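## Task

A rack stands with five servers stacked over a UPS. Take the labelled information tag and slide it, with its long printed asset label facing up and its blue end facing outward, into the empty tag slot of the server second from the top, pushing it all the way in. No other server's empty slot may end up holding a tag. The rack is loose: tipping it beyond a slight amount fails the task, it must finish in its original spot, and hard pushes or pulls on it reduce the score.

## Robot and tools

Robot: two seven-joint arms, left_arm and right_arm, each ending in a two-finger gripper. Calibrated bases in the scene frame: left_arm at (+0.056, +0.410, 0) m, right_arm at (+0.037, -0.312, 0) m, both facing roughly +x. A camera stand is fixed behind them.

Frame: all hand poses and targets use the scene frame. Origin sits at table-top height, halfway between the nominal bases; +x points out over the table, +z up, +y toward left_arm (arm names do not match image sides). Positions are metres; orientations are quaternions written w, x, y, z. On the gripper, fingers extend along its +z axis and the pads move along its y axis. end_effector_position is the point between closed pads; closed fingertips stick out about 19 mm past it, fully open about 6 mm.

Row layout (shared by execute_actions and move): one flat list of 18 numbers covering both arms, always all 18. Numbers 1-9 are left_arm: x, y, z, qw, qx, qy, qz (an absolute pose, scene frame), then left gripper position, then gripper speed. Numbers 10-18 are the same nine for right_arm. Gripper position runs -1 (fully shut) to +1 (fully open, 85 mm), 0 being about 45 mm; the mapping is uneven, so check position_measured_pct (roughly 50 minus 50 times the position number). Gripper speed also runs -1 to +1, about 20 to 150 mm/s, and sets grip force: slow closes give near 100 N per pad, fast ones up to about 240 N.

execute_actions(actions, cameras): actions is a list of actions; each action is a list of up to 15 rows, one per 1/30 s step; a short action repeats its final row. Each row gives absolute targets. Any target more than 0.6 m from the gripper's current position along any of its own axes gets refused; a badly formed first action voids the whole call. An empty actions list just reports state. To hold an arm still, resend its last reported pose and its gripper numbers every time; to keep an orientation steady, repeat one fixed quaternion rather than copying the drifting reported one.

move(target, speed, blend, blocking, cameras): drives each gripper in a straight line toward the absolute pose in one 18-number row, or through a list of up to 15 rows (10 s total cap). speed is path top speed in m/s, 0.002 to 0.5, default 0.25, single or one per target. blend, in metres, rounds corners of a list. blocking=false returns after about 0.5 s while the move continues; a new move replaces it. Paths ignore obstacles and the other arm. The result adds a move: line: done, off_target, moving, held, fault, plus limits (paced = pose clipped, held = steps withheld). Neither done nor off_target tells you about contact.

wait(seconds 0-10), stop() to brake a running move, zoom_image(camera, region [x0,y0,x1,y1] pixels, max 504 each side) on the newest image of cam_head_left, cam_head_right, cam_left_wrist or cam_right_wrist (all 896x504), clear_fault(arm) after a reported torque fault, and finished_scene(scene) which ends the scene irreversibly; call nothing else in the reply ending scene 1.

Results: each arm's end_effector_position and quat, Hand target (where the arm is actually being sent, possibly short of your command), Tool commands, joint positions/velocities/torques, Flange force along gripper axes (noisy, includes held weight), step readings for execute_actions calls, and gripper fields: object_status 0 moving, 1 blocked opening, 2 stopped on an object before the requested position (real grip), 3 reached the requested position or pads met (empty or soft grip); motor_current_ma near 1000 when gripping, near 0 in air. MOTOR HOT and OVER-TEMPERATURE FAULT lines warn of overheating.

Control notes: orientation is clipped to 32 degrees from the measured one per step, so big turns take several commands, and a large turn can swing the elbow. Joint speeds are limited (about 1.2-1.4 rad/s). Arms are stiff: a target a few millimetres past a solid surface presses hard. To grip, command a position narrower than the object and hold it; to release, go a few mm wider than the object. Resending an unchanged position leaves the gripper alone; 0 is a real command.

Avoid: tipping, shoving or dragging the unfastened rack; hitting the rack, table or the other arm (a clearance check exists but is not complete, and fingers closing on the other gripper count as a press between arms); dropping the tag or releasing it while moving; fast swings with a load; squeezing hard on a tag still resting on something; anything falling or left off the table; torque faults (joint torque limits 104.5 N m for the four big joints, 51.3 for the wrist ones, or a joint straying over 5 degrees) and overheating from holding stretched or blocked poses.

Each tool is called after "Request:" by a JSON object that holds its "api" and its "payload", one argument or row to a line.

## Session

Request:
{"api": "execute_actions", "payload": {
  "actions": []
}}

Request:
{"api": "zoom_image", "payload": {
  "camera": "cam_head_right",
  "region": [330, 280, 560, 400]
}}

Request:
{"api": "zoom_image", "payload": {
  "camera": "cam_head_right",
  "region": [330, 140, 530, 270]
}}

Request:
{"api": "zoom_image", "payload": {
  "camera": "cam_head_left",
  "region": [330, 280, 560, 400]
}}

Scene clock: 0.00 s.
left_arm: end_effector_position=(+0.0803, -0.0232, +0.3764) position_measured_pct=0.0 object_status=3 motor_current_ma=0 end_effector_quat_wxyz=(+0.045, +0.833, +0.277, +0.477) | right_arm: end_effector_position=(+0.6544, -0.0815, +0.2032) position_measured_pct=0.0 object_status=3 motor_current_ma=0 end_effector_quat_wxyz=(-0.552, +0.653, +0.150, +0.496)
Joint positions: left_arm=[1.93 0.608 0.077 1.241 -0.838 1.923 1.036] | right_arm=[0.247 1.134 -0.322 1.726 -1.912 1.293 0.784]
Joint velocities: within noise
Joint torques (N m): no reading
Motor temperatures (°C): left_arm=[29 29 29 31 39 34 46] | right_arm=[33 30 26 26 35 44 47]
Flange force (N): no reading
Hand target: left_arm +0.0803, -0.0232, +0.3764; +0.045, +0.833, +0.277, +0.477 | right_arm +0.6544, -0.0815, +0.2032; -0.552, +0.653, +0.150, +0.496
Tool commands: left_gripper/position=+1.0 left_gripper/speed=+1.0 right_gripper/position=+1.0 right_gripper/speed=+1.0
camera_calibration:
cam_left_wrist: T_world_to_cam=[[0.429931, -0.833912, 0.346049, -0.180315], [-0.386284, -0.516325, -0.764325, 0.362965], [0.816054, 0.194934, -0.544111, 0.290634], [0, 0, 0, 1]] pos_world=[-0.0194422, -0.0196133, 0.497958]
cam_right_wrist: T_world_to_cam=[[0.744321, -0.316303, -0.588165, -0.390388], [-0.492136, 0.335549, -0.803249, 0.567098], [0.451429, 0.887332, 0.0940919, -0.0924295], [0, 0, 0, 1]] pos_world=[0.611389, -0.231755, 0.234605]

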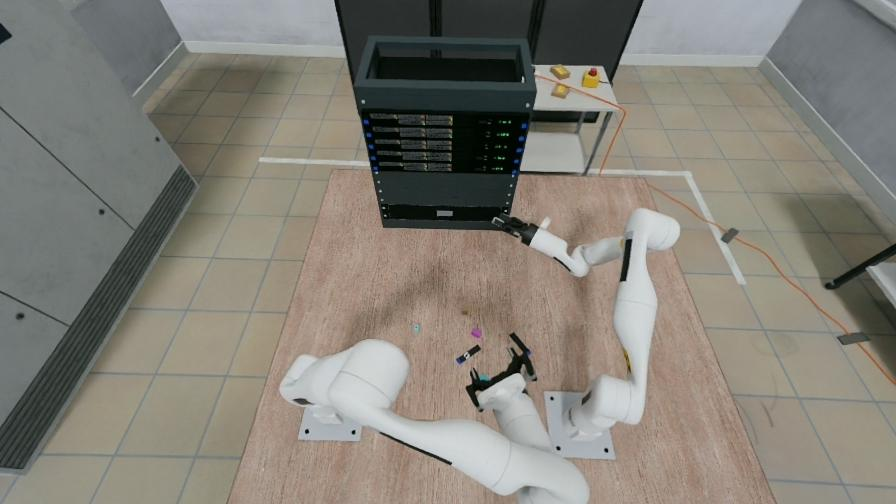

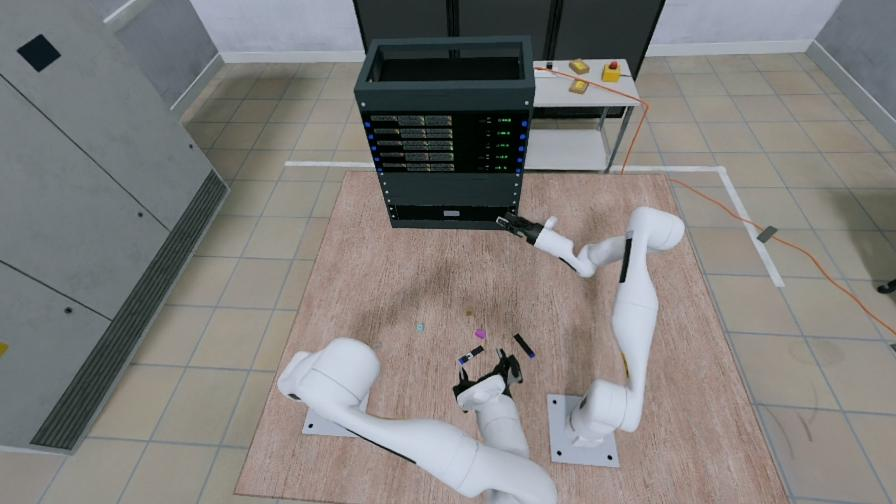

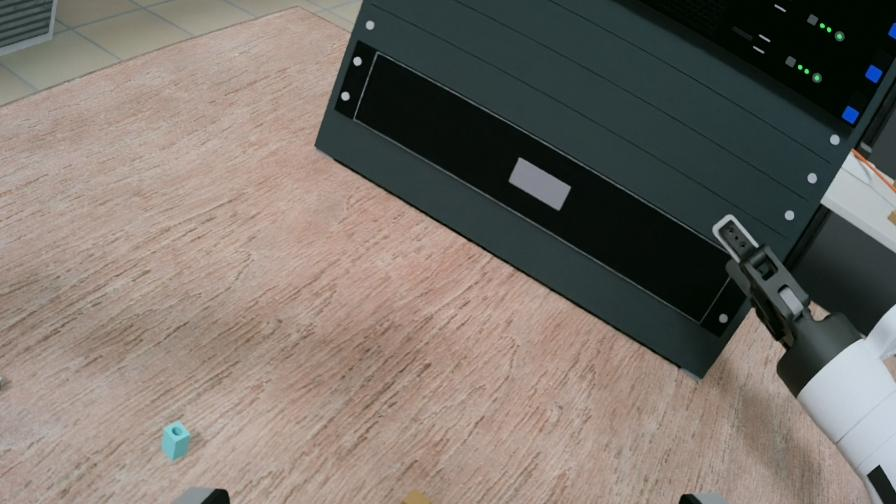

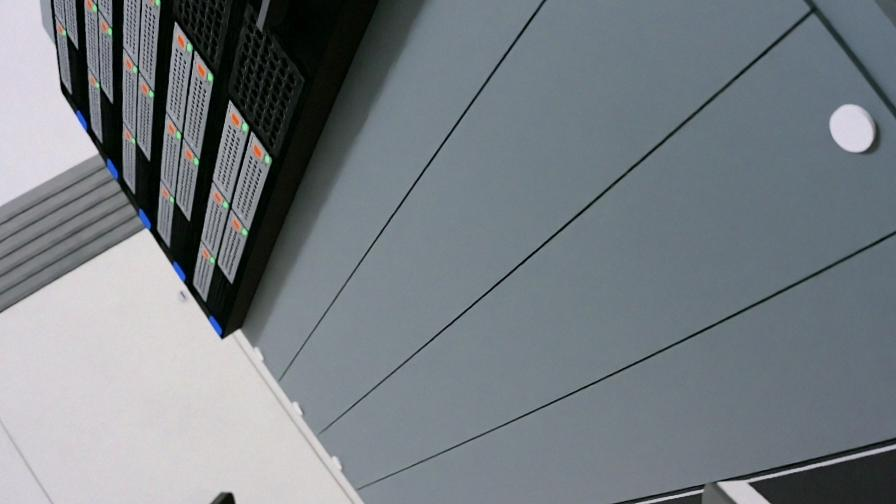

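Scaled by 2.191.

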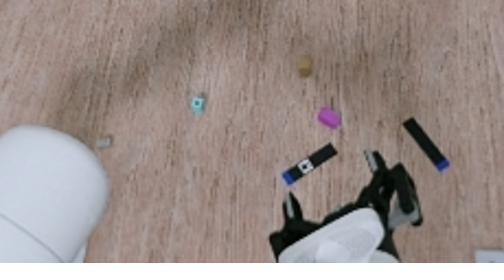

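Scaled by 2.520.

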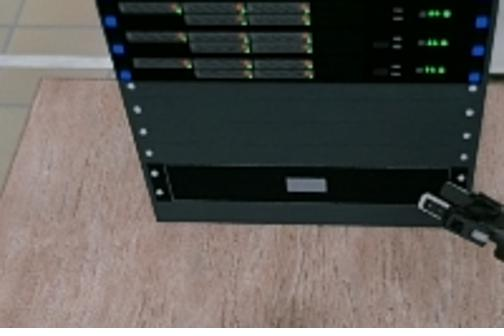

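Scaled by 2.191.

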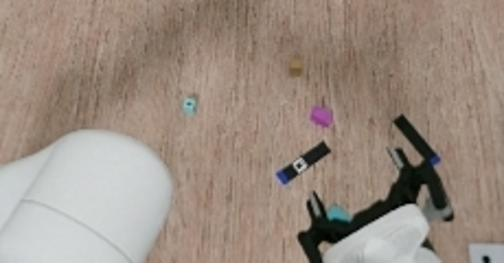

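Request:
{"api": "zoom_image", "payload": {
  "camera": "cam_head_right",
  "region": [440, 100, 540, 180]
}}

Request:
{"api": "zoom_image", "payload": {
  "camera": "cam_head_left",
  "region": [440, 100, 540, 180]
}}

Scaled by 5.040.

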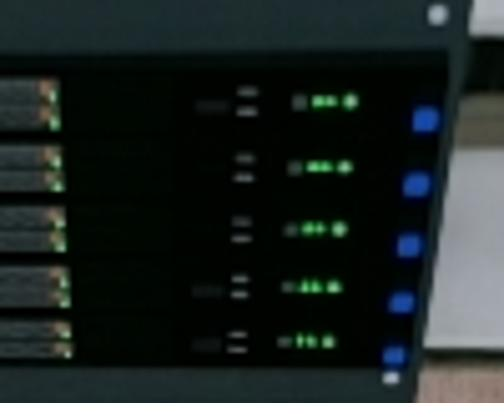

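Scaled by 5.040.

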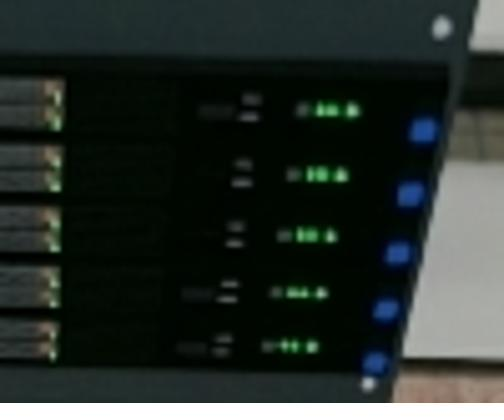

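Request:
{"api": "move", "payload": {
  "target": [0.215,0.0426,0.17,0,0.889,-0.4579,0,-0.3,1,0.40,-0.28,0.341,0.7011,-0.7011,0.0923,-0.0923,0,1],
  "speed": 0.3
}}

Request:
{"api": "zoom_image", "payload": {
  "camera": "cam_left_wrist",
  "region": [300, 150, 600, 450]
}}

Scene clock: 109.90 s.
left_arm: end_effector_position=(+0.2150, +0.0426, +0.1700) position_measured_pct=64.9 object_status=3 motor_current_ma=0 end_effector_quat_wxyz=(+0.000, +0.889, -0.458, +0.000) | right_arm: end_effector_position=(+0.4000, -0.2800, +0.3410) position_measured_pct=49.8 object_status=3 motor_current_ma=0 end_effector_quat_wxyz=(+0.701, -0.701, +0.092, -0.092)
Joint positions: left_arm=[0.864 0.386 0.328 1.878 -0.155 0.902 -1.265] | right_arm=[0.757 0.638 -0.082 2.042 -1.164 1.717 -0.443]
Joint velocities: within noise
Joint torques (N m): left_arm=[1.13 -14.63 2.4 -8.02 0.1 -0.03 -0.12] | right_arm=[-0.46 -15.24 -1.1 -3.09 -1.05 3.02 0.13]
Motor temperatures (°C): left_arm=[29 31 29 31 39 34 46] | right_arm=[33 32 26 26 35 44 47]
Flange force (N): left_arm=[-1.9 -3.0 2.2] | right_arm=[-0.1 1.4 0.7]
Hand target: left_arm +0.2150, +0.0426, +0.1700; +0.000, +0.889, -0.458, +0.000 | right_arm +0.4000, -0.2800, +0.3410; +0.701, -0.701, +0.092, -0.092
Off the commanded pose: left_arm 0.000 m, 0 deg | right_arm 0.000 m, 0 deg.
move: done
camera_calibration:
cam_left_wrist: T_world_to_cam=[[-0.805849, -0.592069, -0.00780442, 0.203608], [-0.592097, 0.805864, 0.00179271, 0.148961], [0.0052279, 0.00606563, -0.999968, 0.315362], [0, 0, 0, 1]] pos_world=[0.250629, -0.00140534, 0.316674]
cam_right_wrist: T_world_to_cam=[[-0.0156773, 0.0304321, -0.999414, 0.358687], [-0.972485, 0.231895, 0.0223161, 0.500799], [0.232438, 0.972265, 0.0259593, 0.320166], [0, 0, 0, 1]] pos_world=[0.418224, -0.438334, 0.338989]

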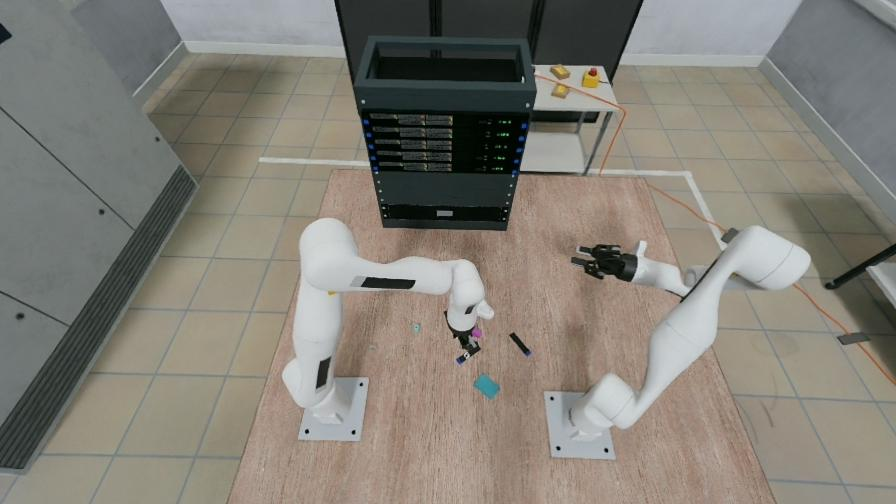

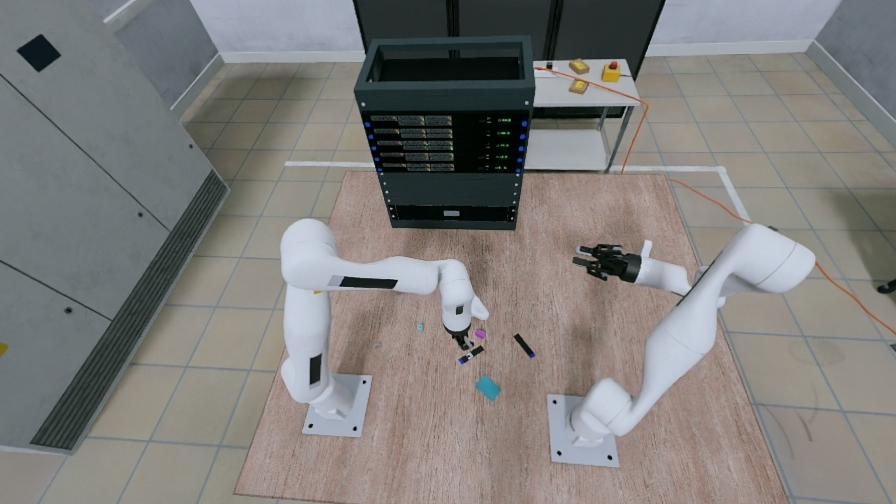

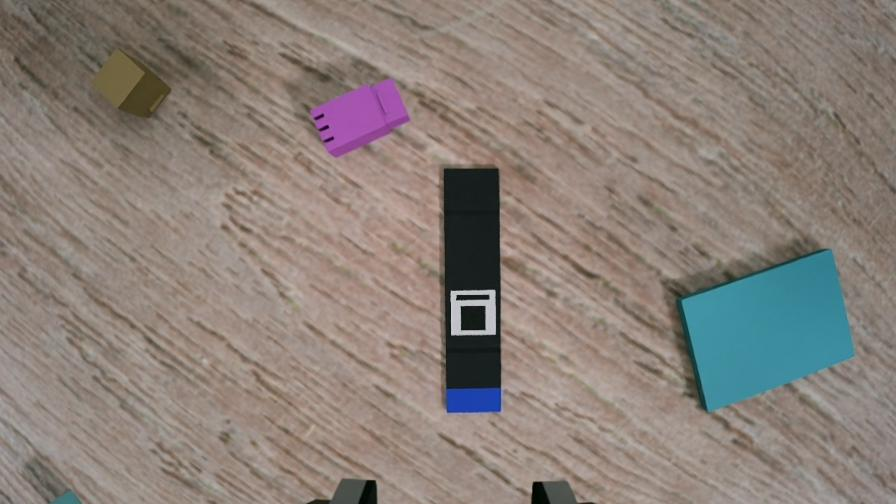

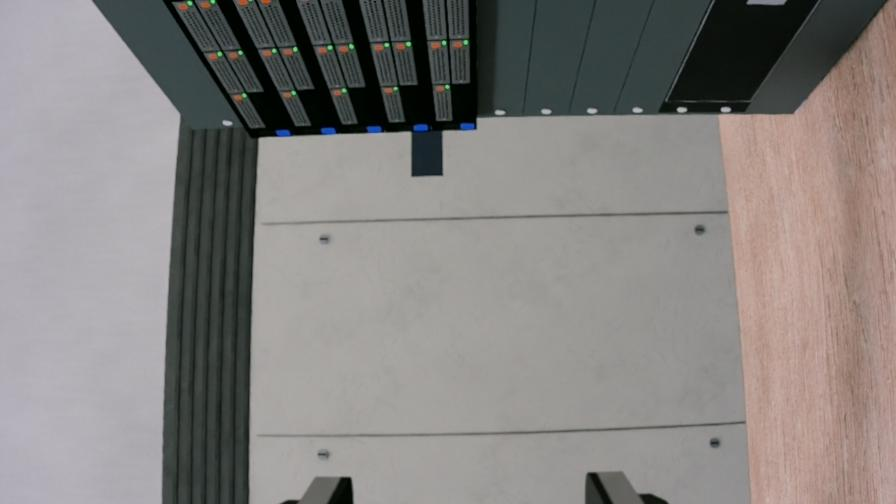

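Scaled by 1.680 from the camera's 896x504 image, which has a finer 1280x720 frame.

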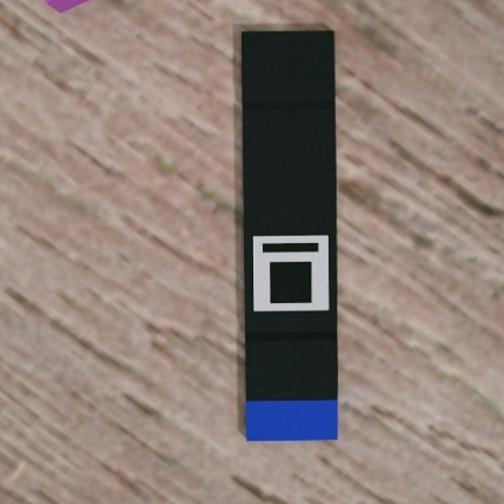

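Request:
{"api": "move", "payload": {
  "target": [0.2398,-0.0058,0.05,0,0.8944,-0.4474,0,-0.3,1,0.40,-0.28,0.341,0.7011,-0.7011,0.0923,-0.0923,0,1],
  "speed": 0.25,
  "cameras": ["cam_left_wrist"]
}}

Scene clock: 131.57 s.
left_arm: end_effector_position=(+0.2398, -0.0058, +0.0500) position_measured_pct=64.9 object_status=3 motor_current_ma=0 end_effector_quat_wxyz=(+0.000, +0.894, -0.447, +0.000) | right_arm: end_effector_position=(+0.4000, -0.2800, +0.3410) position_measured_pct=49.8 object_status=3 motor_current_ma=0 end_effector_quat_wxyz=(+0.701, -0.701, +0.092, -0.092)
Joint positions: left_arm=[0.942 0.694 0.248 1.823 -0.26 0.657 -1.165] | right_arm=[0.758 0.638 -0.082 2.042 -1.164 1.717 -0.443]
Joint velocities: within noise
Joint torques (N m): left_arm=[1.09 -18.78 2.82 -6.32 0.08 -0.02 -0.12] | right_arm=[-0.39 -15.22 -1.07 -3.1 -1.04 2.97 0.11]
Motor temperatures (°C): left_arm=[29 30 29 31 39 34 46] | right_arm=[33 32 26 26 35 44 47]
Flange force (N): left_arm=[-2.3 -2.7 1.9] | right_arm=[-0.2 1.3 0.9]
Hand target: left_arm +0.2398, -0.0058, +0.0500; +0.000, +0.894, -0.447, +0.000 | right_arm +0.4000, -0.2800, +0.3410; +0.701, -0.701, +0.092, -0.092
Off the commanded pose: left_arm 0.000 m, 0 deg | right_arm 0.000 m, 0 deg.
move: done
camera_calibration:
cam_left_wrist: T_world_to_cam=[[-0.791592, -0.611, -0.00786417, 0.190509], [-0.611029, 0.791606, 0.00179278, 0.207337], [0.00512994, 0.00622438, -0.999967, 0.195654], [0, 0, 0, 1]] pos_world=[0.27649, -0.0489459, 0.196774]
Images, in order (width x height): cam_left_wrist 896x504.

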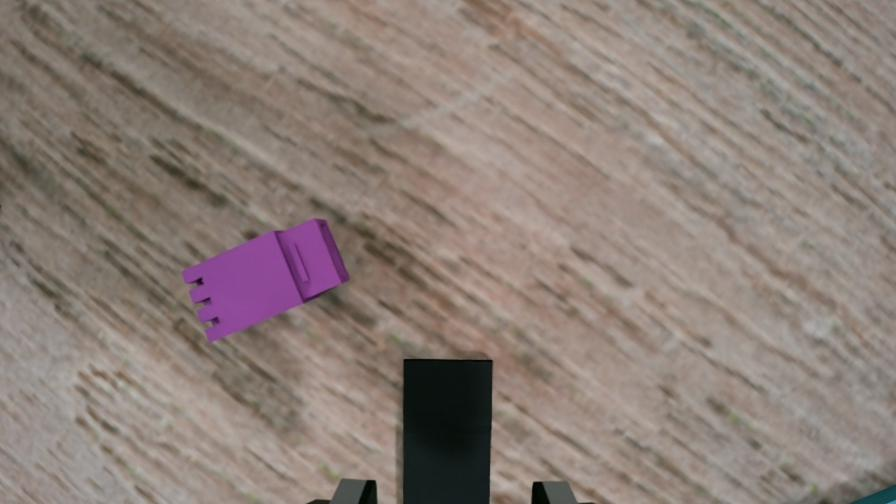

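Request:
{"api": "move", "payload": {
  "target": [
    [0.2411,-0.0048,0.035,0,0.8944,-0.4474,0,-0.3,1,0.40,-0.28,0.341,0.7011,-0.7011,0.0923,-0.0923,0,1],
    [0.2411,-0.0048,0.0228,0,0.8944,-0.4474,0,-0.3,1,0.40,-0.28,0.341,0.7011,-0.7011,0.0923,-0.0923,0,1]
  ],
  "speed": 0.06,
  "cameras": ["cam_left_wrist"]
}}

Scene clock: 145.30 s.
left_arm: end_effector_position=(+0.2411, -0.0048, +0.0228) position_measured_pct=64.9 object_status=3 motor_current_ma=0 end_effector_quat_wxyz=(+0.000, +0.894, -0.447, +0.000) | right_arm: end_effector_position=(+0.4000, -0.2800, +0.3410) position_measured_pct=49.8 object_status=3 motor_current_ma=0 end_effector_quat_wxyz=(+0.701, -0.701, +0.092, -0.092)
Joint positions: left_arm=[0.953 0.747 0.226 1.837 -0.278 0.589 -1.153] | right_arm=[0.758 0.638 -0.082 2.042 -1.164 1.717 -0.443]
Joint velocities: within noise
Joint torques (N m): left_arm=[1.11 -18.97 2.84 -5.82 0.08 -0.03 -0.12] | right_arm=[-0.45 -15.25 -0.99 -3.1 -1.07 2.99 0.11]
Motor temperatures (°C): left_arm=[29 31 29 31 39 34 46] | right_arm=[33 32 26 26 35 44 47]
Flange force (N): left_arm=[-2.7 -2.8 1.5] | right_arm=[-0.2 1.4 0.8]
Hand target: left_arm +0.2411, -0.0048, +0.0228; +0.000, +0.894, -0.447, +0.000 | right_arm +0.4000, -0.2800, +0.3410; +0.701, -0.701, +0.092, -0.092
Off the commanded pose: left_arm 0.000 m, 0 deg | right_arm 0.000 m, 0 deg.
move: done
camera_calibration:
cam_left_wrist: T_world_to_cam=[[-0.791592, -0.610999, -0.00792526, 0.191866], [-0.611028, 0.791606, 0.00187195, 0.207314], [0.00512993, 0.00632438, -0.999967, 0.168348], [0, 0, 0, 1]] pos_world=[0.27769, -0.0479459, 0.169475]
Images, in order (width x height): cam_left_wrist 896x504.

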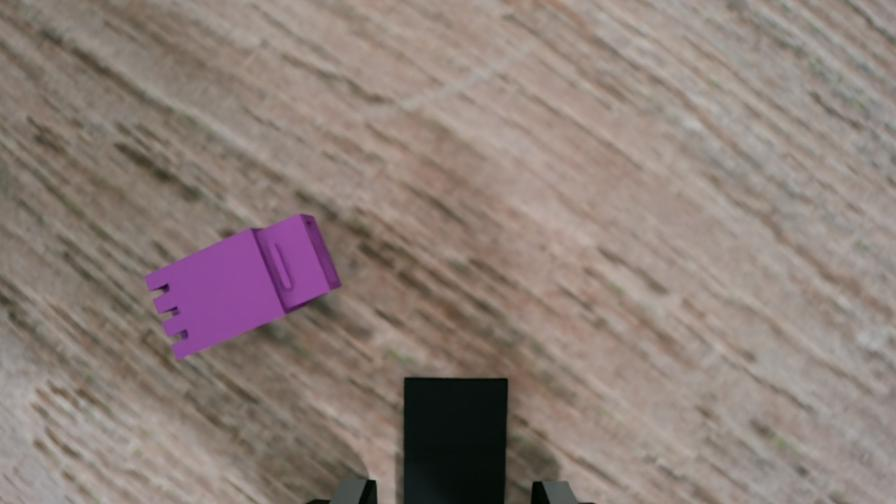

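Request:
{"api": "move", "payload": {
  "target": [0.2411,-0.0048,0.0242,0,0.8944,-0.4474,0,-0.75,-0.6,0.40,-0.28,0.341,0.7011,-0.7011,0.0923,-0.0923,0,1],
  "speed": 0.05,
  "cameras": ["cam_left_wrist"]
}}

Scene clock: 153.03 s.
left_arm: end_effector_position=(+0.2411, -0.0048, +0.0242) position_measured_pct=81.4 object_status=0 motor_current_ma=1000 end_effector_quat_wxyz=(+0.000, +0.894, -0.447, +0.000) | right_arm: end_effector_position=(+0.4000, -0.2800, +0.3410) position_measured_pct=49.8 object_status=3 motor_current_ma=0 end_effector_quat_wxyz=(+0.701, -0.701, +0.092, -0.092)
Joint positions: left_arm=[0.952 0.744 0.228 1.836 -0.277 0.592 -1.154] | right_arm=[0.758 0.638 -0.082 2.042 -1.164 1.717 -0.443]
Joint velocities: within noise
Joint torques (N m): left_arm=[1.13 -18.99 2.82 -5.84 0.09 -0.02 -0.11] | right_arm=[-0.37 -15.18 -1.07 -3.09 -1.09 3 0.13]
Motor temperatures (°C): left_arm=[29 31 29 31 39 34 46] | right_arm=[33 32 26 26 35 44 47]
Flange force (N): left_arm=[-2.6 -2.8 1.6] | right_arm=[-0.2 1.3 0.9]
Hand target: left_arm +0.2411, -0.0048, +0.0242; +0.000, +0.894, -0.447, +0.000 | right_arm +0.4000, -0.2800, +0.3410; +0.701, -0.701, +0.092, -0.092
Off the commanded pose: left_arm 0.000 m, 0 deg | right_arm 0.000 m, 0 deg.
move: done
camera_calibration:
cam_left_wrist: T_world_to_cam=[[-0.791629, -0.610951, -0.00786375, 0.191879], [-0.61098, 0.791644, 0.0017933, 0.207313], [0.00512967, 0.00622423, -0.999967, 0.169743], [0, 0, 0, 1]] pos_world=[0.27769, -0.047946, 0.170874]
Images, in order (width x height): cam_left_wrist 896x504.

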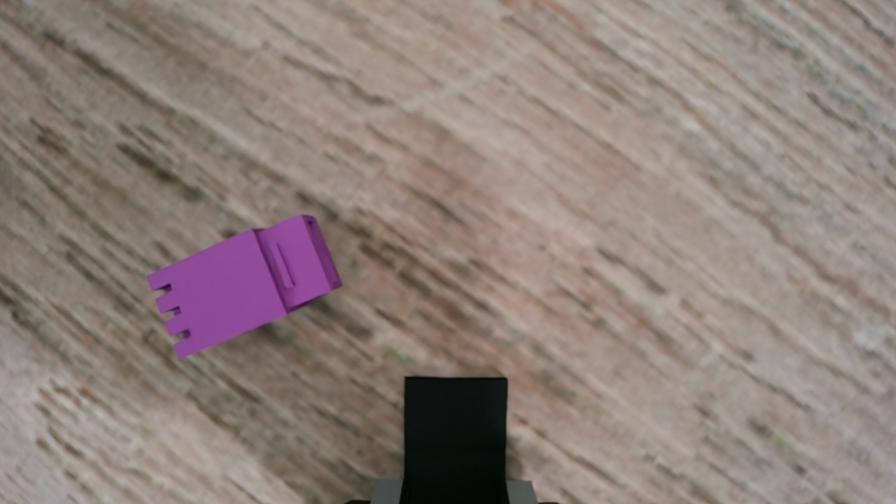

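Request:
{"api": "move", "payload": {
  "target": [0.2411,-0.0048,0.055,0,0.8944,-0.4474,0,-0.75,-0.6,0.40,-0.28,0.341,0.7011,-0.7011,0.0923,-0.0923,0,1],
  "speed": 0.05,
  "cameras": ["cam_left_wrist"]
}}

Scene clock: 161.80 s.
left_arm: end_effector_position=(+0.2411, -0.0048, +0.0550) position_measured_pct=81.4 object_status=2 motor_current_ma=1000 end_effector_quat_wxyz=(+0.000, +0.894, -0.447, +0.000) | right_arm: end_effector_position=(+0.4000, -0.2800, +0.3410) position_measured_pct=49.8 object_status=3 motor_current_ma=0 end_effector_quat_wxyz=(+0.701, -0.701, +0.092, -0.092)
Joint positions: left_arm=[0.935 0.684 0.252 1.821 -0.257 0.669 -1.171] | right_arm=[0.758 0.638 -0.082 2.042 -1.164 1.717 -0.443]
Joint velocities: within noise
Joint torques (N m): left_arm=[1.1 -18.57 2.82 -6.47 0.11 -0.04 -0.12] | right_arm=[-0.45 -15.2 -1.05 -3.1 -1.05 2.96 0.13]
Motor temperatures (°C): left_arm=[29 31 29 31 39 34 46] | right_arm=[33 32 26 26 35 44 47]
Flange force (N): left_arm=[-2.7 -2.8 1.7] | right_arm=[-0.2 1.2 0.8]
Hand target: left_arm +0.2411, -0.0048, +0.0550; +0.000, +0.894, -0.447, +0.000 | right_arm +0.4000, -0.2800, +0.3410; +0.701, -0.701, +0.092, -0.092
Off the commanded pose: left_arm 0.000 m, 0 deg | right_arm 0.000 m, 0 deg.
move: done
camera_calibration:
cam_left_wrist: T_world_to_cam=[[-0.791629, -0.610951, -0.00786375, 0.192121], [-0.61098, 0.791644, 0.0017933, 0.207258], [0.00512967, 0.00622423, -0.999967, 0.200542], [0, 0, 0, 1]] pos_world=[0.27769, -0.047946, 0.201674]
Images, in order (width x height): cam_left_wrist 896x504.

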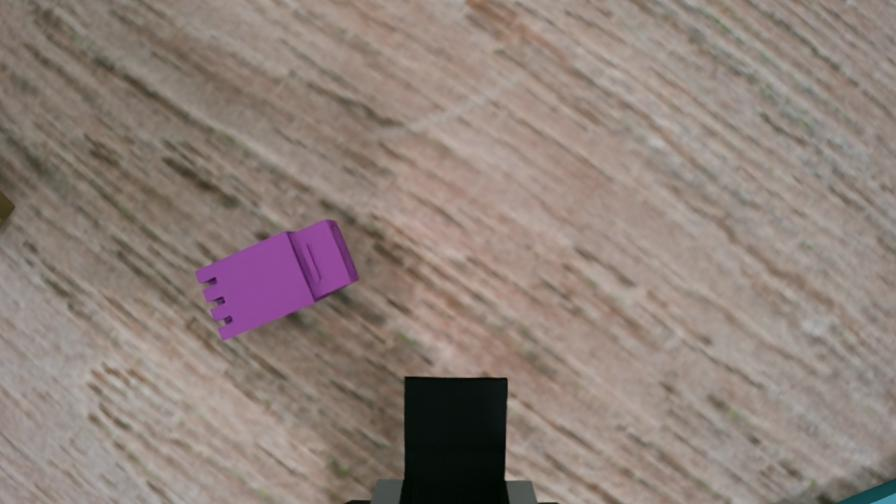

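Request:
{"api": "move", "payload": {
  "target": [
    [0.36,0.08,0.30,0,0.9659,0.2588,0,-0.75,-0.6,0.40,-0.28,0.341,0.7011,-0.7011,0.0923,-0.0923,0,1],
    [0.45,0.14,0.36,0,0.7934,0.6088,0,-0.75,-0.6,0.41,-0.05,0.340,0.7011,-0.7011,0.0923,-0.0923,0,1]
  ],
  "speed": 0.35,
  "blend": 0.04,
  "cameras": ["cam_right_wrist","cam_head_right"]
}}

Request:
{"api": "zoom_image", "payload": {
  "camera": "cam_right_wrist",
  "region": [280, 330, 660, 504]
}}

Scene clock: 177.00 s.
left_arm: end_effector_position=(+0.4500, +0.1400, +0.3600) position_measured_pct=81.4 object_status=2 motor_current_ma=1000 end_effector_quat_wxyz=(+0.000, +0.793, +0.609, +0.000) | right_arm: end_effector_position=(+0.4100, -0.0500, +0.3400) position_measured_pct=49.8 object_status=3 motor_current_ma=0 end_effector_quat_wxyz=(+0.701, -0.701, +0.092, -0.092)
Joint positions: left_arm=[0.7 0.405 -0.238 1.173 0.093 1.574 0.211] | right_arm=[0.295 0.56 -0.321 2.341 -1.766 1.349 -0.222]
Joint velocities: within noise
Joint torques (N m): left_arm=[1.12 -17.52 0.66 -10.05 0.04 0.06 -0.11] | right_arm=[-0.4 -13.16 -1.82 -3.35 -0.46 3.18 0.12]
Motor temperatures (°C): left_arm=[29 31 29 31 39 34 46] | right_arm=[33 32 26 26 35 44 47]
Flange force (N): left_arm=[3.0 -1.5 2.9] | right_arm=[-0.6 1.1 0.6]
Hand target: left_arm +0.4500, +0.1400, +0.3600; +0.000, +0.793, +0.609, +0.000 | right_arm +0.4100, -0.0500, +0.3400; +0.701, -0.701, +0.092, -0.092
Off the commanded pose: left_arm 0.000 m, 0 deg | right_arm 0.000 m, 0 deg.
move: done
camera_calibration:
cam_right_wrist: T_world_to_cam=[[-0.015771, 0.030457, -0.999412, 0.350892], [-0.972461, 0.231986, 0.0224155, 0.457209], [0.232533, 0.972242, 0.0259596, 0.0942989], [0, 0, 0, 1]] pos_world=[0.428224, -0.208435, 0.337989]
Images, in order (width x height): cam_head_right 896x504, cam_right_wrist 896x504.

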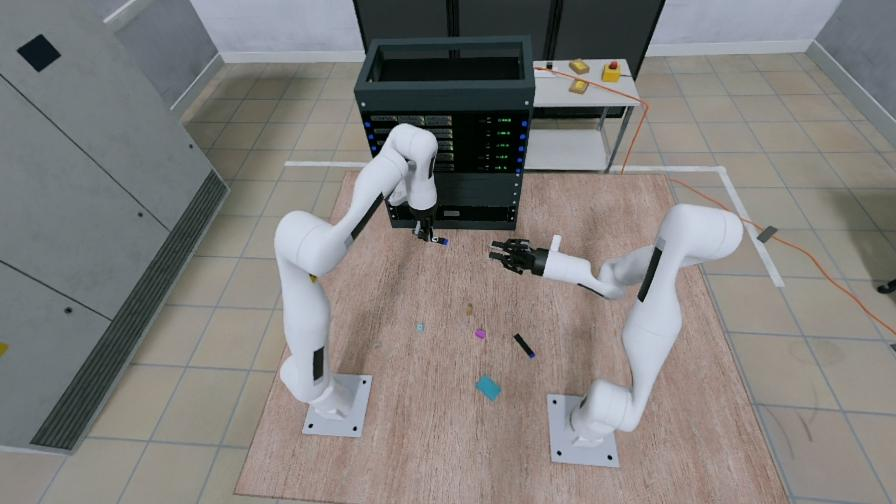

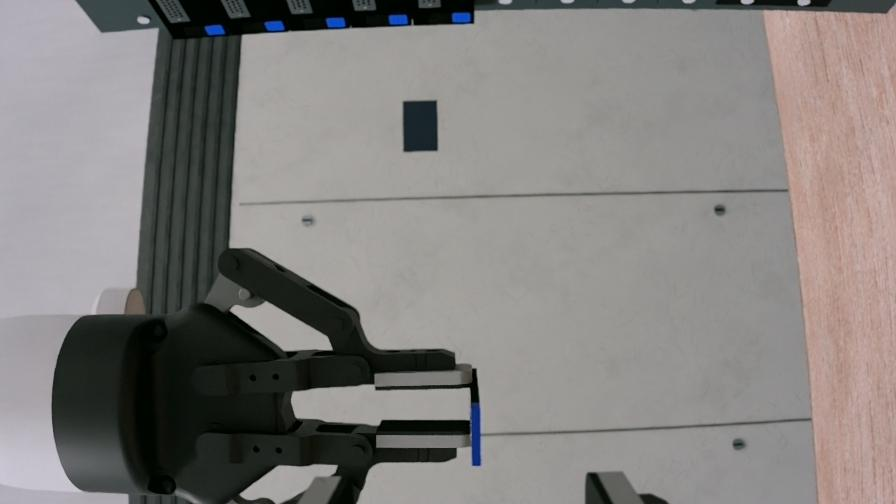

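Scaled by 1.326 from the camera's 896x504 image, which has a finer 1280x720 frame.

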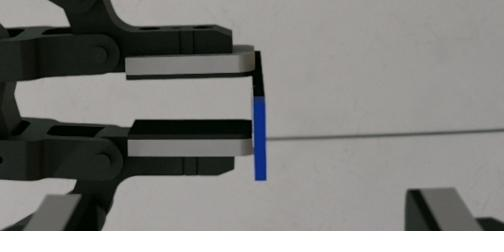

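Request:
{"api": "move", "payload": {
  "target": [
    [0.45,0.14,0.36,0,0.7934,0.6088,0,-0.75,-0.6,0.4223,0.035,0.3385,0.7011,-0.7011,0.0923,-0.0923,0,1],
    [0.45,0.14,0.36,0,0.7934,0.6088,0,-0.75,-0.6,0.4345,0.080,0.3385,0.7011,-0.7011,0.0923,-0.0923,0,1]
  ],
  "speed": [0.15,0.08],
  "cameras": ["cam_right_wrist","cam_head_right"]
}}

Request:
{"api": "zoom_image", "payload": {
  "camera": "cam_right_wrist",
  "region": [280, 330, 660, 504]
}}

Request:
{"api": "zoom_image", "payload": {
  "camera": "cam_head_right",
  "region": [390, 190, 530, 290]
}}

Scene clock: 203.13 s.
left_arm: end_effector_position=(+0.4500, +0.1400, +0.3600) position_measured_pct=81.4 object_status=2 motor_current_ma=1000 end_effector_quat_wxyz=(+0.000, +0.793, +0.609, +0.000) | right_arm: end_effector_position=(+0.4345, +0.0800, +0.3385) position_measured_pct=49.8 object_status=3 motor_current_ma=0 end_effector_quat_wxyz=(+0.701, -0.701, +0.092, -0.092)
Joint positions: left_arm=[0.7 0.405 -0.238 1.173 0.093 1.574 0.211] | right_arm=[-0.023 0.615 -0.442 2.229 -2.154 1.17 -0.137]
Joint velocities: within noise
Joint torques (N m): left_arm=[1.09 -17.57 0.61 -10.05 0.09 0.03 -0.12] | right_arm=[-0.44 -15.27 -2.57 -4.85 -0.14 3.22 0.12]
Motor temperatures (°C): left_arm=[29 31 29 31 39 34 46] | right_arm=[32 32 26 26 35 44 47]
Flange force (N): left_arm=[2.8 -1.5 2.8] | right_arm=[0.0 0.3 0.3]
Hand target: left_arm +0.4500, +0.1400, +0.3600; +0.000, +0.793, +0.609, +0.000 | right_arm +0.4345, +0.0800, +0.3385; +0.701, -0.701, +0.092, -0.092
Off the commanded pose: left_arm 0.000 m, 0 deg | right_arm 0.000 m, 0 deg.
move: done
camera_calibration:
cam_right_wrist: T_world_to_cam=[[-0.015674, 0.030433, -0.999414, 0.345775], [-0.972462, 0.231989, 0.0223156, 0.450944], [0.232532, 0.972242, 0.0259587, -0.0377503], [0, 0, 0, 1]] pos_world=[0.452724, -0.0784347, 0.336489]
Images, in order (width x height): cam_head_right 896x504, cam_right_wrist 896x504.

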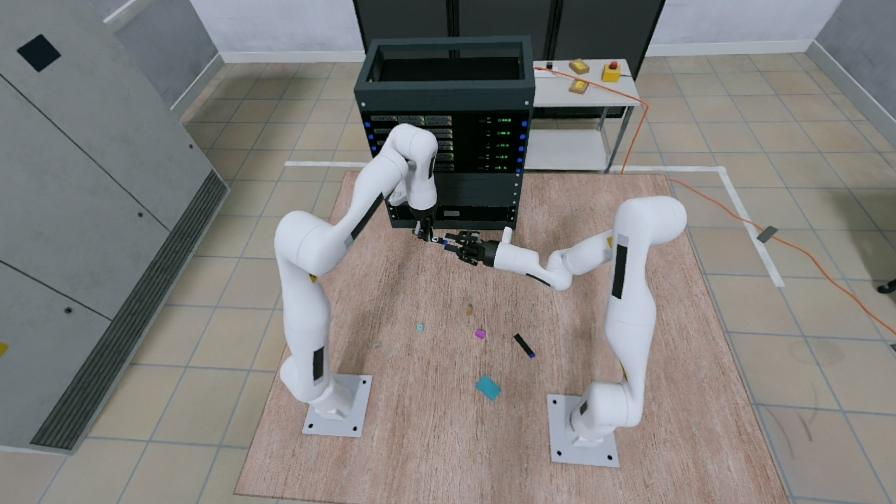

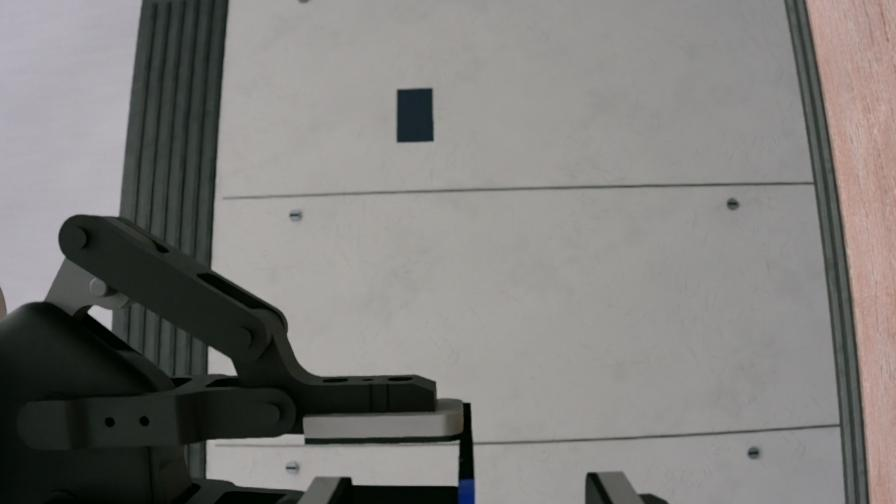

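Scaled by 1.326 from the camera's 896x504 image, which has a finer 1280x720 frame.

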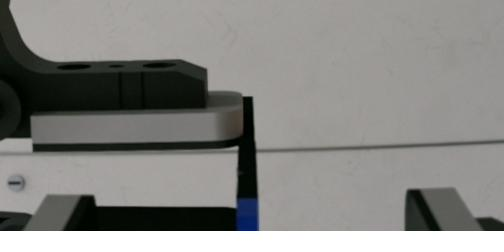

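Scaled by 3.600.

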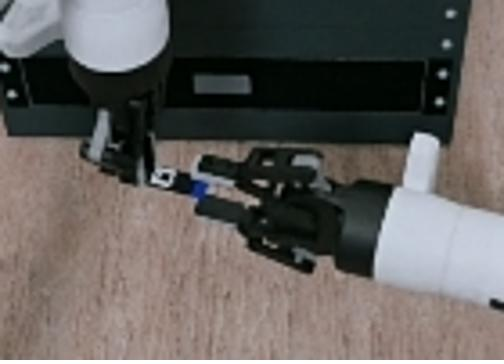

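Request:
{"api": "move", "payload": {
  "target": [0.45,0.14,0.36,0,0.7934,0.6088,0,-0.75,-0.6,0.4345,0.080,0.3388,0.7011,-0.7011,0.0923,-0.0923,-1,-0.8],
  "speed": 0.08,
  "cameras": ["cam_right_wrist"]
}}

Scene clock: 217.47 s.
left_arm: end_effector_position=(+0.4500, +0.1400, +0.3600) position_measured_pct=81.4 object_status=2 motor_current_ma=1000 end_effector_quat_wxyz=(+0.000, +0.793, +0.609, +0.000) | right_arm: end_effector_position=(+0.4345, +0.0800, +0.3388) position_measured_pct=96.5 object_status=0 motor_current_ma=1000 end_effector_quat_wxyz=(+0.701, -0.701, +0.092, -0.092)
Joint positions: left_arm=[0.7 0.405 -0.238 1.173 0.093 1.574 0.211] | right_arm=[-0.023 0.614 -0.443 2.229 -2.154 1.17 -0.138]
Joint velocities: within noise
Joint torques (N m): left_arm=[1.73 -18.14 1.14 -10.7 0.53 -0.15 -0.1] | right_arm=[-0.96 -14.7 -2.61 -4.62 -0.03 2.74 0.12]
Motor temperatures (°C): left_arm=[29 31 29 31 39 34 46] | right_arm=[32 32 26 26 35 44 47]
Flange force (N): left_arm=[4.4 -1.8 4.2] | right_arm=[0.2 -1.0 -1.3]
Hand target: left_arm +0.4500, +0.1400, +0.3600; +0.000, +0.793, +0.609, +0.000 | right_arm +0.4345, +0.0800, +0.3388; +0.701, -0.701, +0.092, -0.092
Off the commanded pose: left_arm 0.000 m, 0 deg | right_arm 0.000 m, 0 deg.
move: done
camera_calibration:
cam_right_wrist: T_world_to_cam=[[-0.0156532, 0.0305291, -0.999411, 0.346069], [-0.972485, 0.231893, 0.0223151, 0.450917], [0.232437, 0.972262, 0.0260592, -0.037845], [0, 0, 0, 1]] pos_world=[0.452724, -0.0783343, 0.336789]
Images, in order (width x height): cam_right_wrist 896x504.

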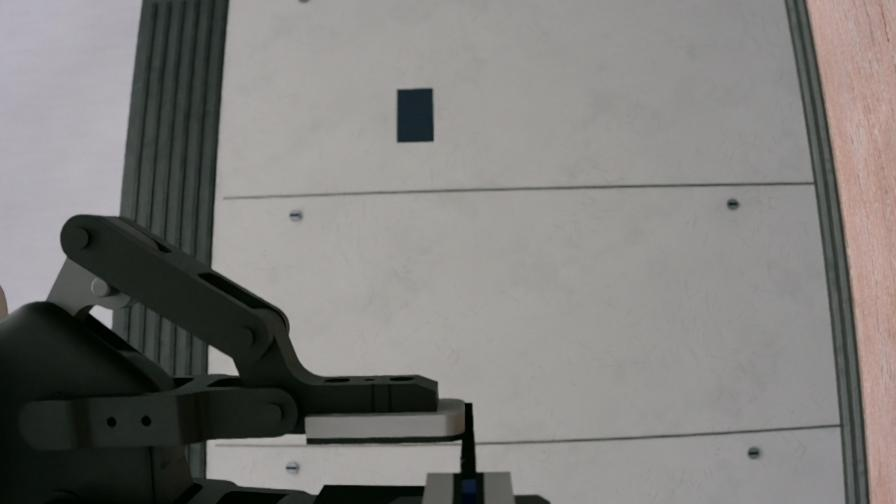

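Request:
{"api": "move", "payload": {
  "target": [
    [0.45,0.14,0.36,0,0.7934,0.6088,0,-0.3,-0.5,0.4345,0.080,0.3388,0.7011,-0.7011,0.0923,-0.0923,-1,-0.8],
    [0.45,0.14,0.45,0,0.7934,0.6088,0,-0.3,-0.5,0.4345,0.080,0.3388,0.7011,-0.7011,0.0923,-0.0923,-1,-0.8],
    [0.38,0.32,0.5,0,0.9239,-0.3827,0,-0.3,-0.5,0.41,0.0,0.36,-0.2418,0.6645,0.2418,0.6645,-1,-0.8],
    [0.38,0.32,0.5,0,0.9239,-0.3827,0,-0.3,-0.5,0.56,0.01,0.497,0.5,0.5,0.5,0.5,-1,-0.8]
  ],
  "speed": [0.1,0.15,0.35,0.35],
  "blend": [0,0.02,0.03,0]
}}

Request:
{"api": "zoom_image", "payload": {
  "camera": "cam_right_wrist",
  "region": [420, 330, 680, 504]
}}

Scene clock: 243.47 s.
left_arm: end_effector_position=(+0.3800, +0.3200, +0.5000) position_measured_pct=64.9 object_status=3 motor_current_ma=0 end_effector_quat_wxyz=(+0.000, +0.924, -0.383, +0.000) | right_arm: end_effector_position=(+0.5600, +0.0100, +0.4970) position_measured_pct=96.5 object_status=2 motor_current_ma=1000 end_effector_quat_wxyz=(+0.500, +0.500, +0.500, +0.500)
Joint positions: left_arm=[0.251 0.097 -0.055 1.124 0.006 1.921 -2.167] | right_arm=[-0.74 0.343 -0.402 1.88 -4.339 1.285 4.062]
Joint velocities: within noise
Joint torques (N m): left_arm=[1.11 -11.02 1.21 -9.6 0.14 -0.02 -0.11] | right_arm=[-0.4 -16.27 0.26 -8.55 2.49 2.07 0.04]
Motor temperatures (°C): left_arm=[29 31 29 31 39 34 45] | right_arm=[32 32 26 26 35 44 47]
Flange force (N): left_arm=[-3.2 -1.9 3.9] | right_arm=[0.2 -0.2 0.8]
Hand target: left_arm +0.3800, +0.3200, +0.5000; +0.000, +0.924, -0.383, +0.000 | right_arm +0.5600, +0.0100, +0.4970; +0.500, +0.500, +0.500, +0.500
Off the commanded pose: left_arm 0.000 m, 0 deg | right_arm 0.000 m, 0 deg.
move: done
camera_calibration:
cam_left_wrist: T_world_to_cam=[[-0.696938, -0.717089, -0.00783001, 0.502042], [-0.717119, 0.696949, 0.00173811, 0.104928], [0.00421074, 0.0068264, -0.999968, 0.642946], [0, 0, 0, 1]] pos_world=[0.42243, 0.282491, 0.646674]
cam_right_wrist: T_world_to_cam=[[0.0253413, -0.0230187, 0.999414, -0.507574], [-0.0275961, -0.99937, -0.022318, 0.0909802], [0.999298, -0.0270144, -0.0259606, -0.396614], [0, 0, 0, 1]] pos_world=[0.411709, 0.0685249, 0.499011]

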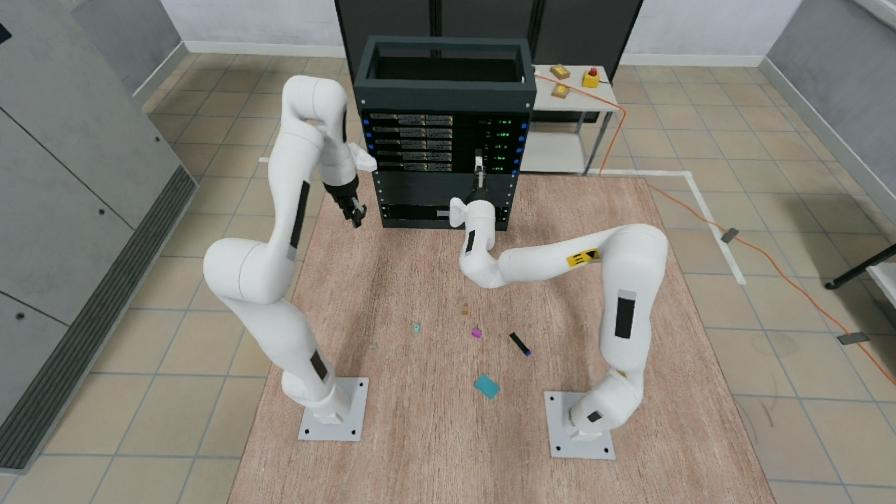

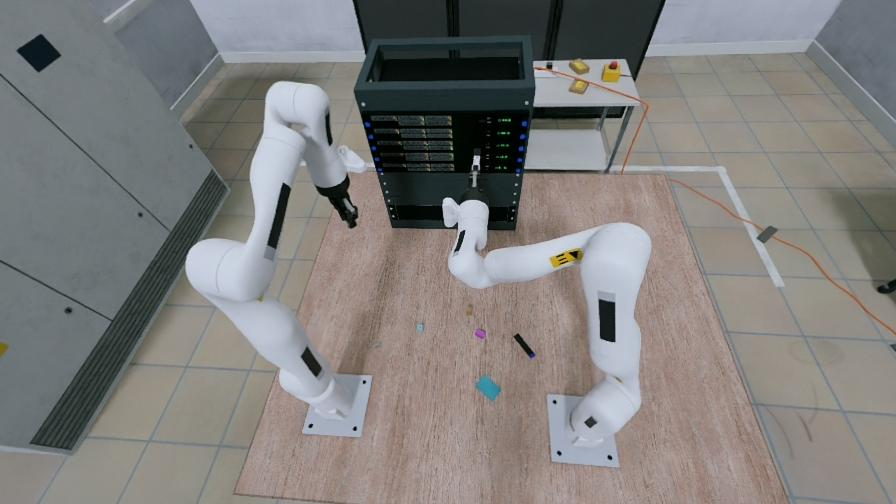

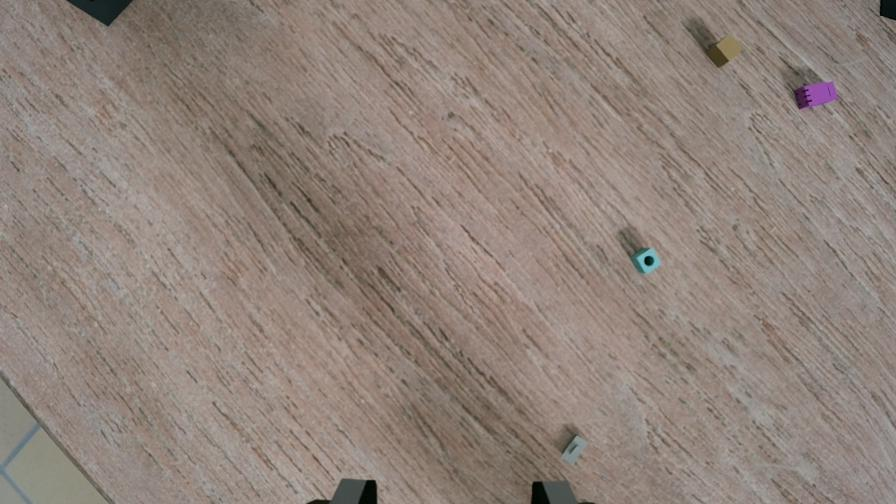

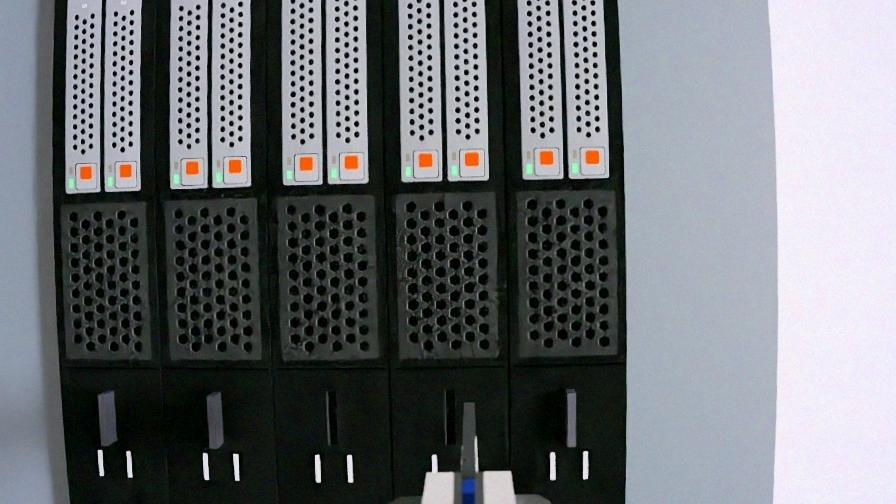

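Scaled by 1.938 from the camera's 896x504 image, which has a finer 1280x720 frame.

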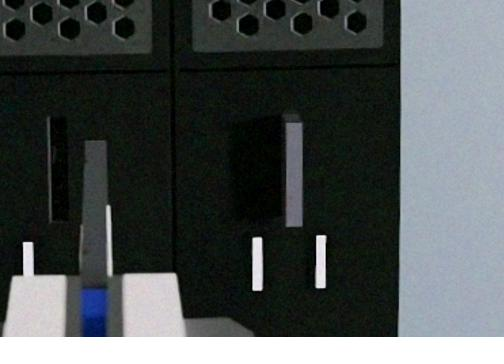

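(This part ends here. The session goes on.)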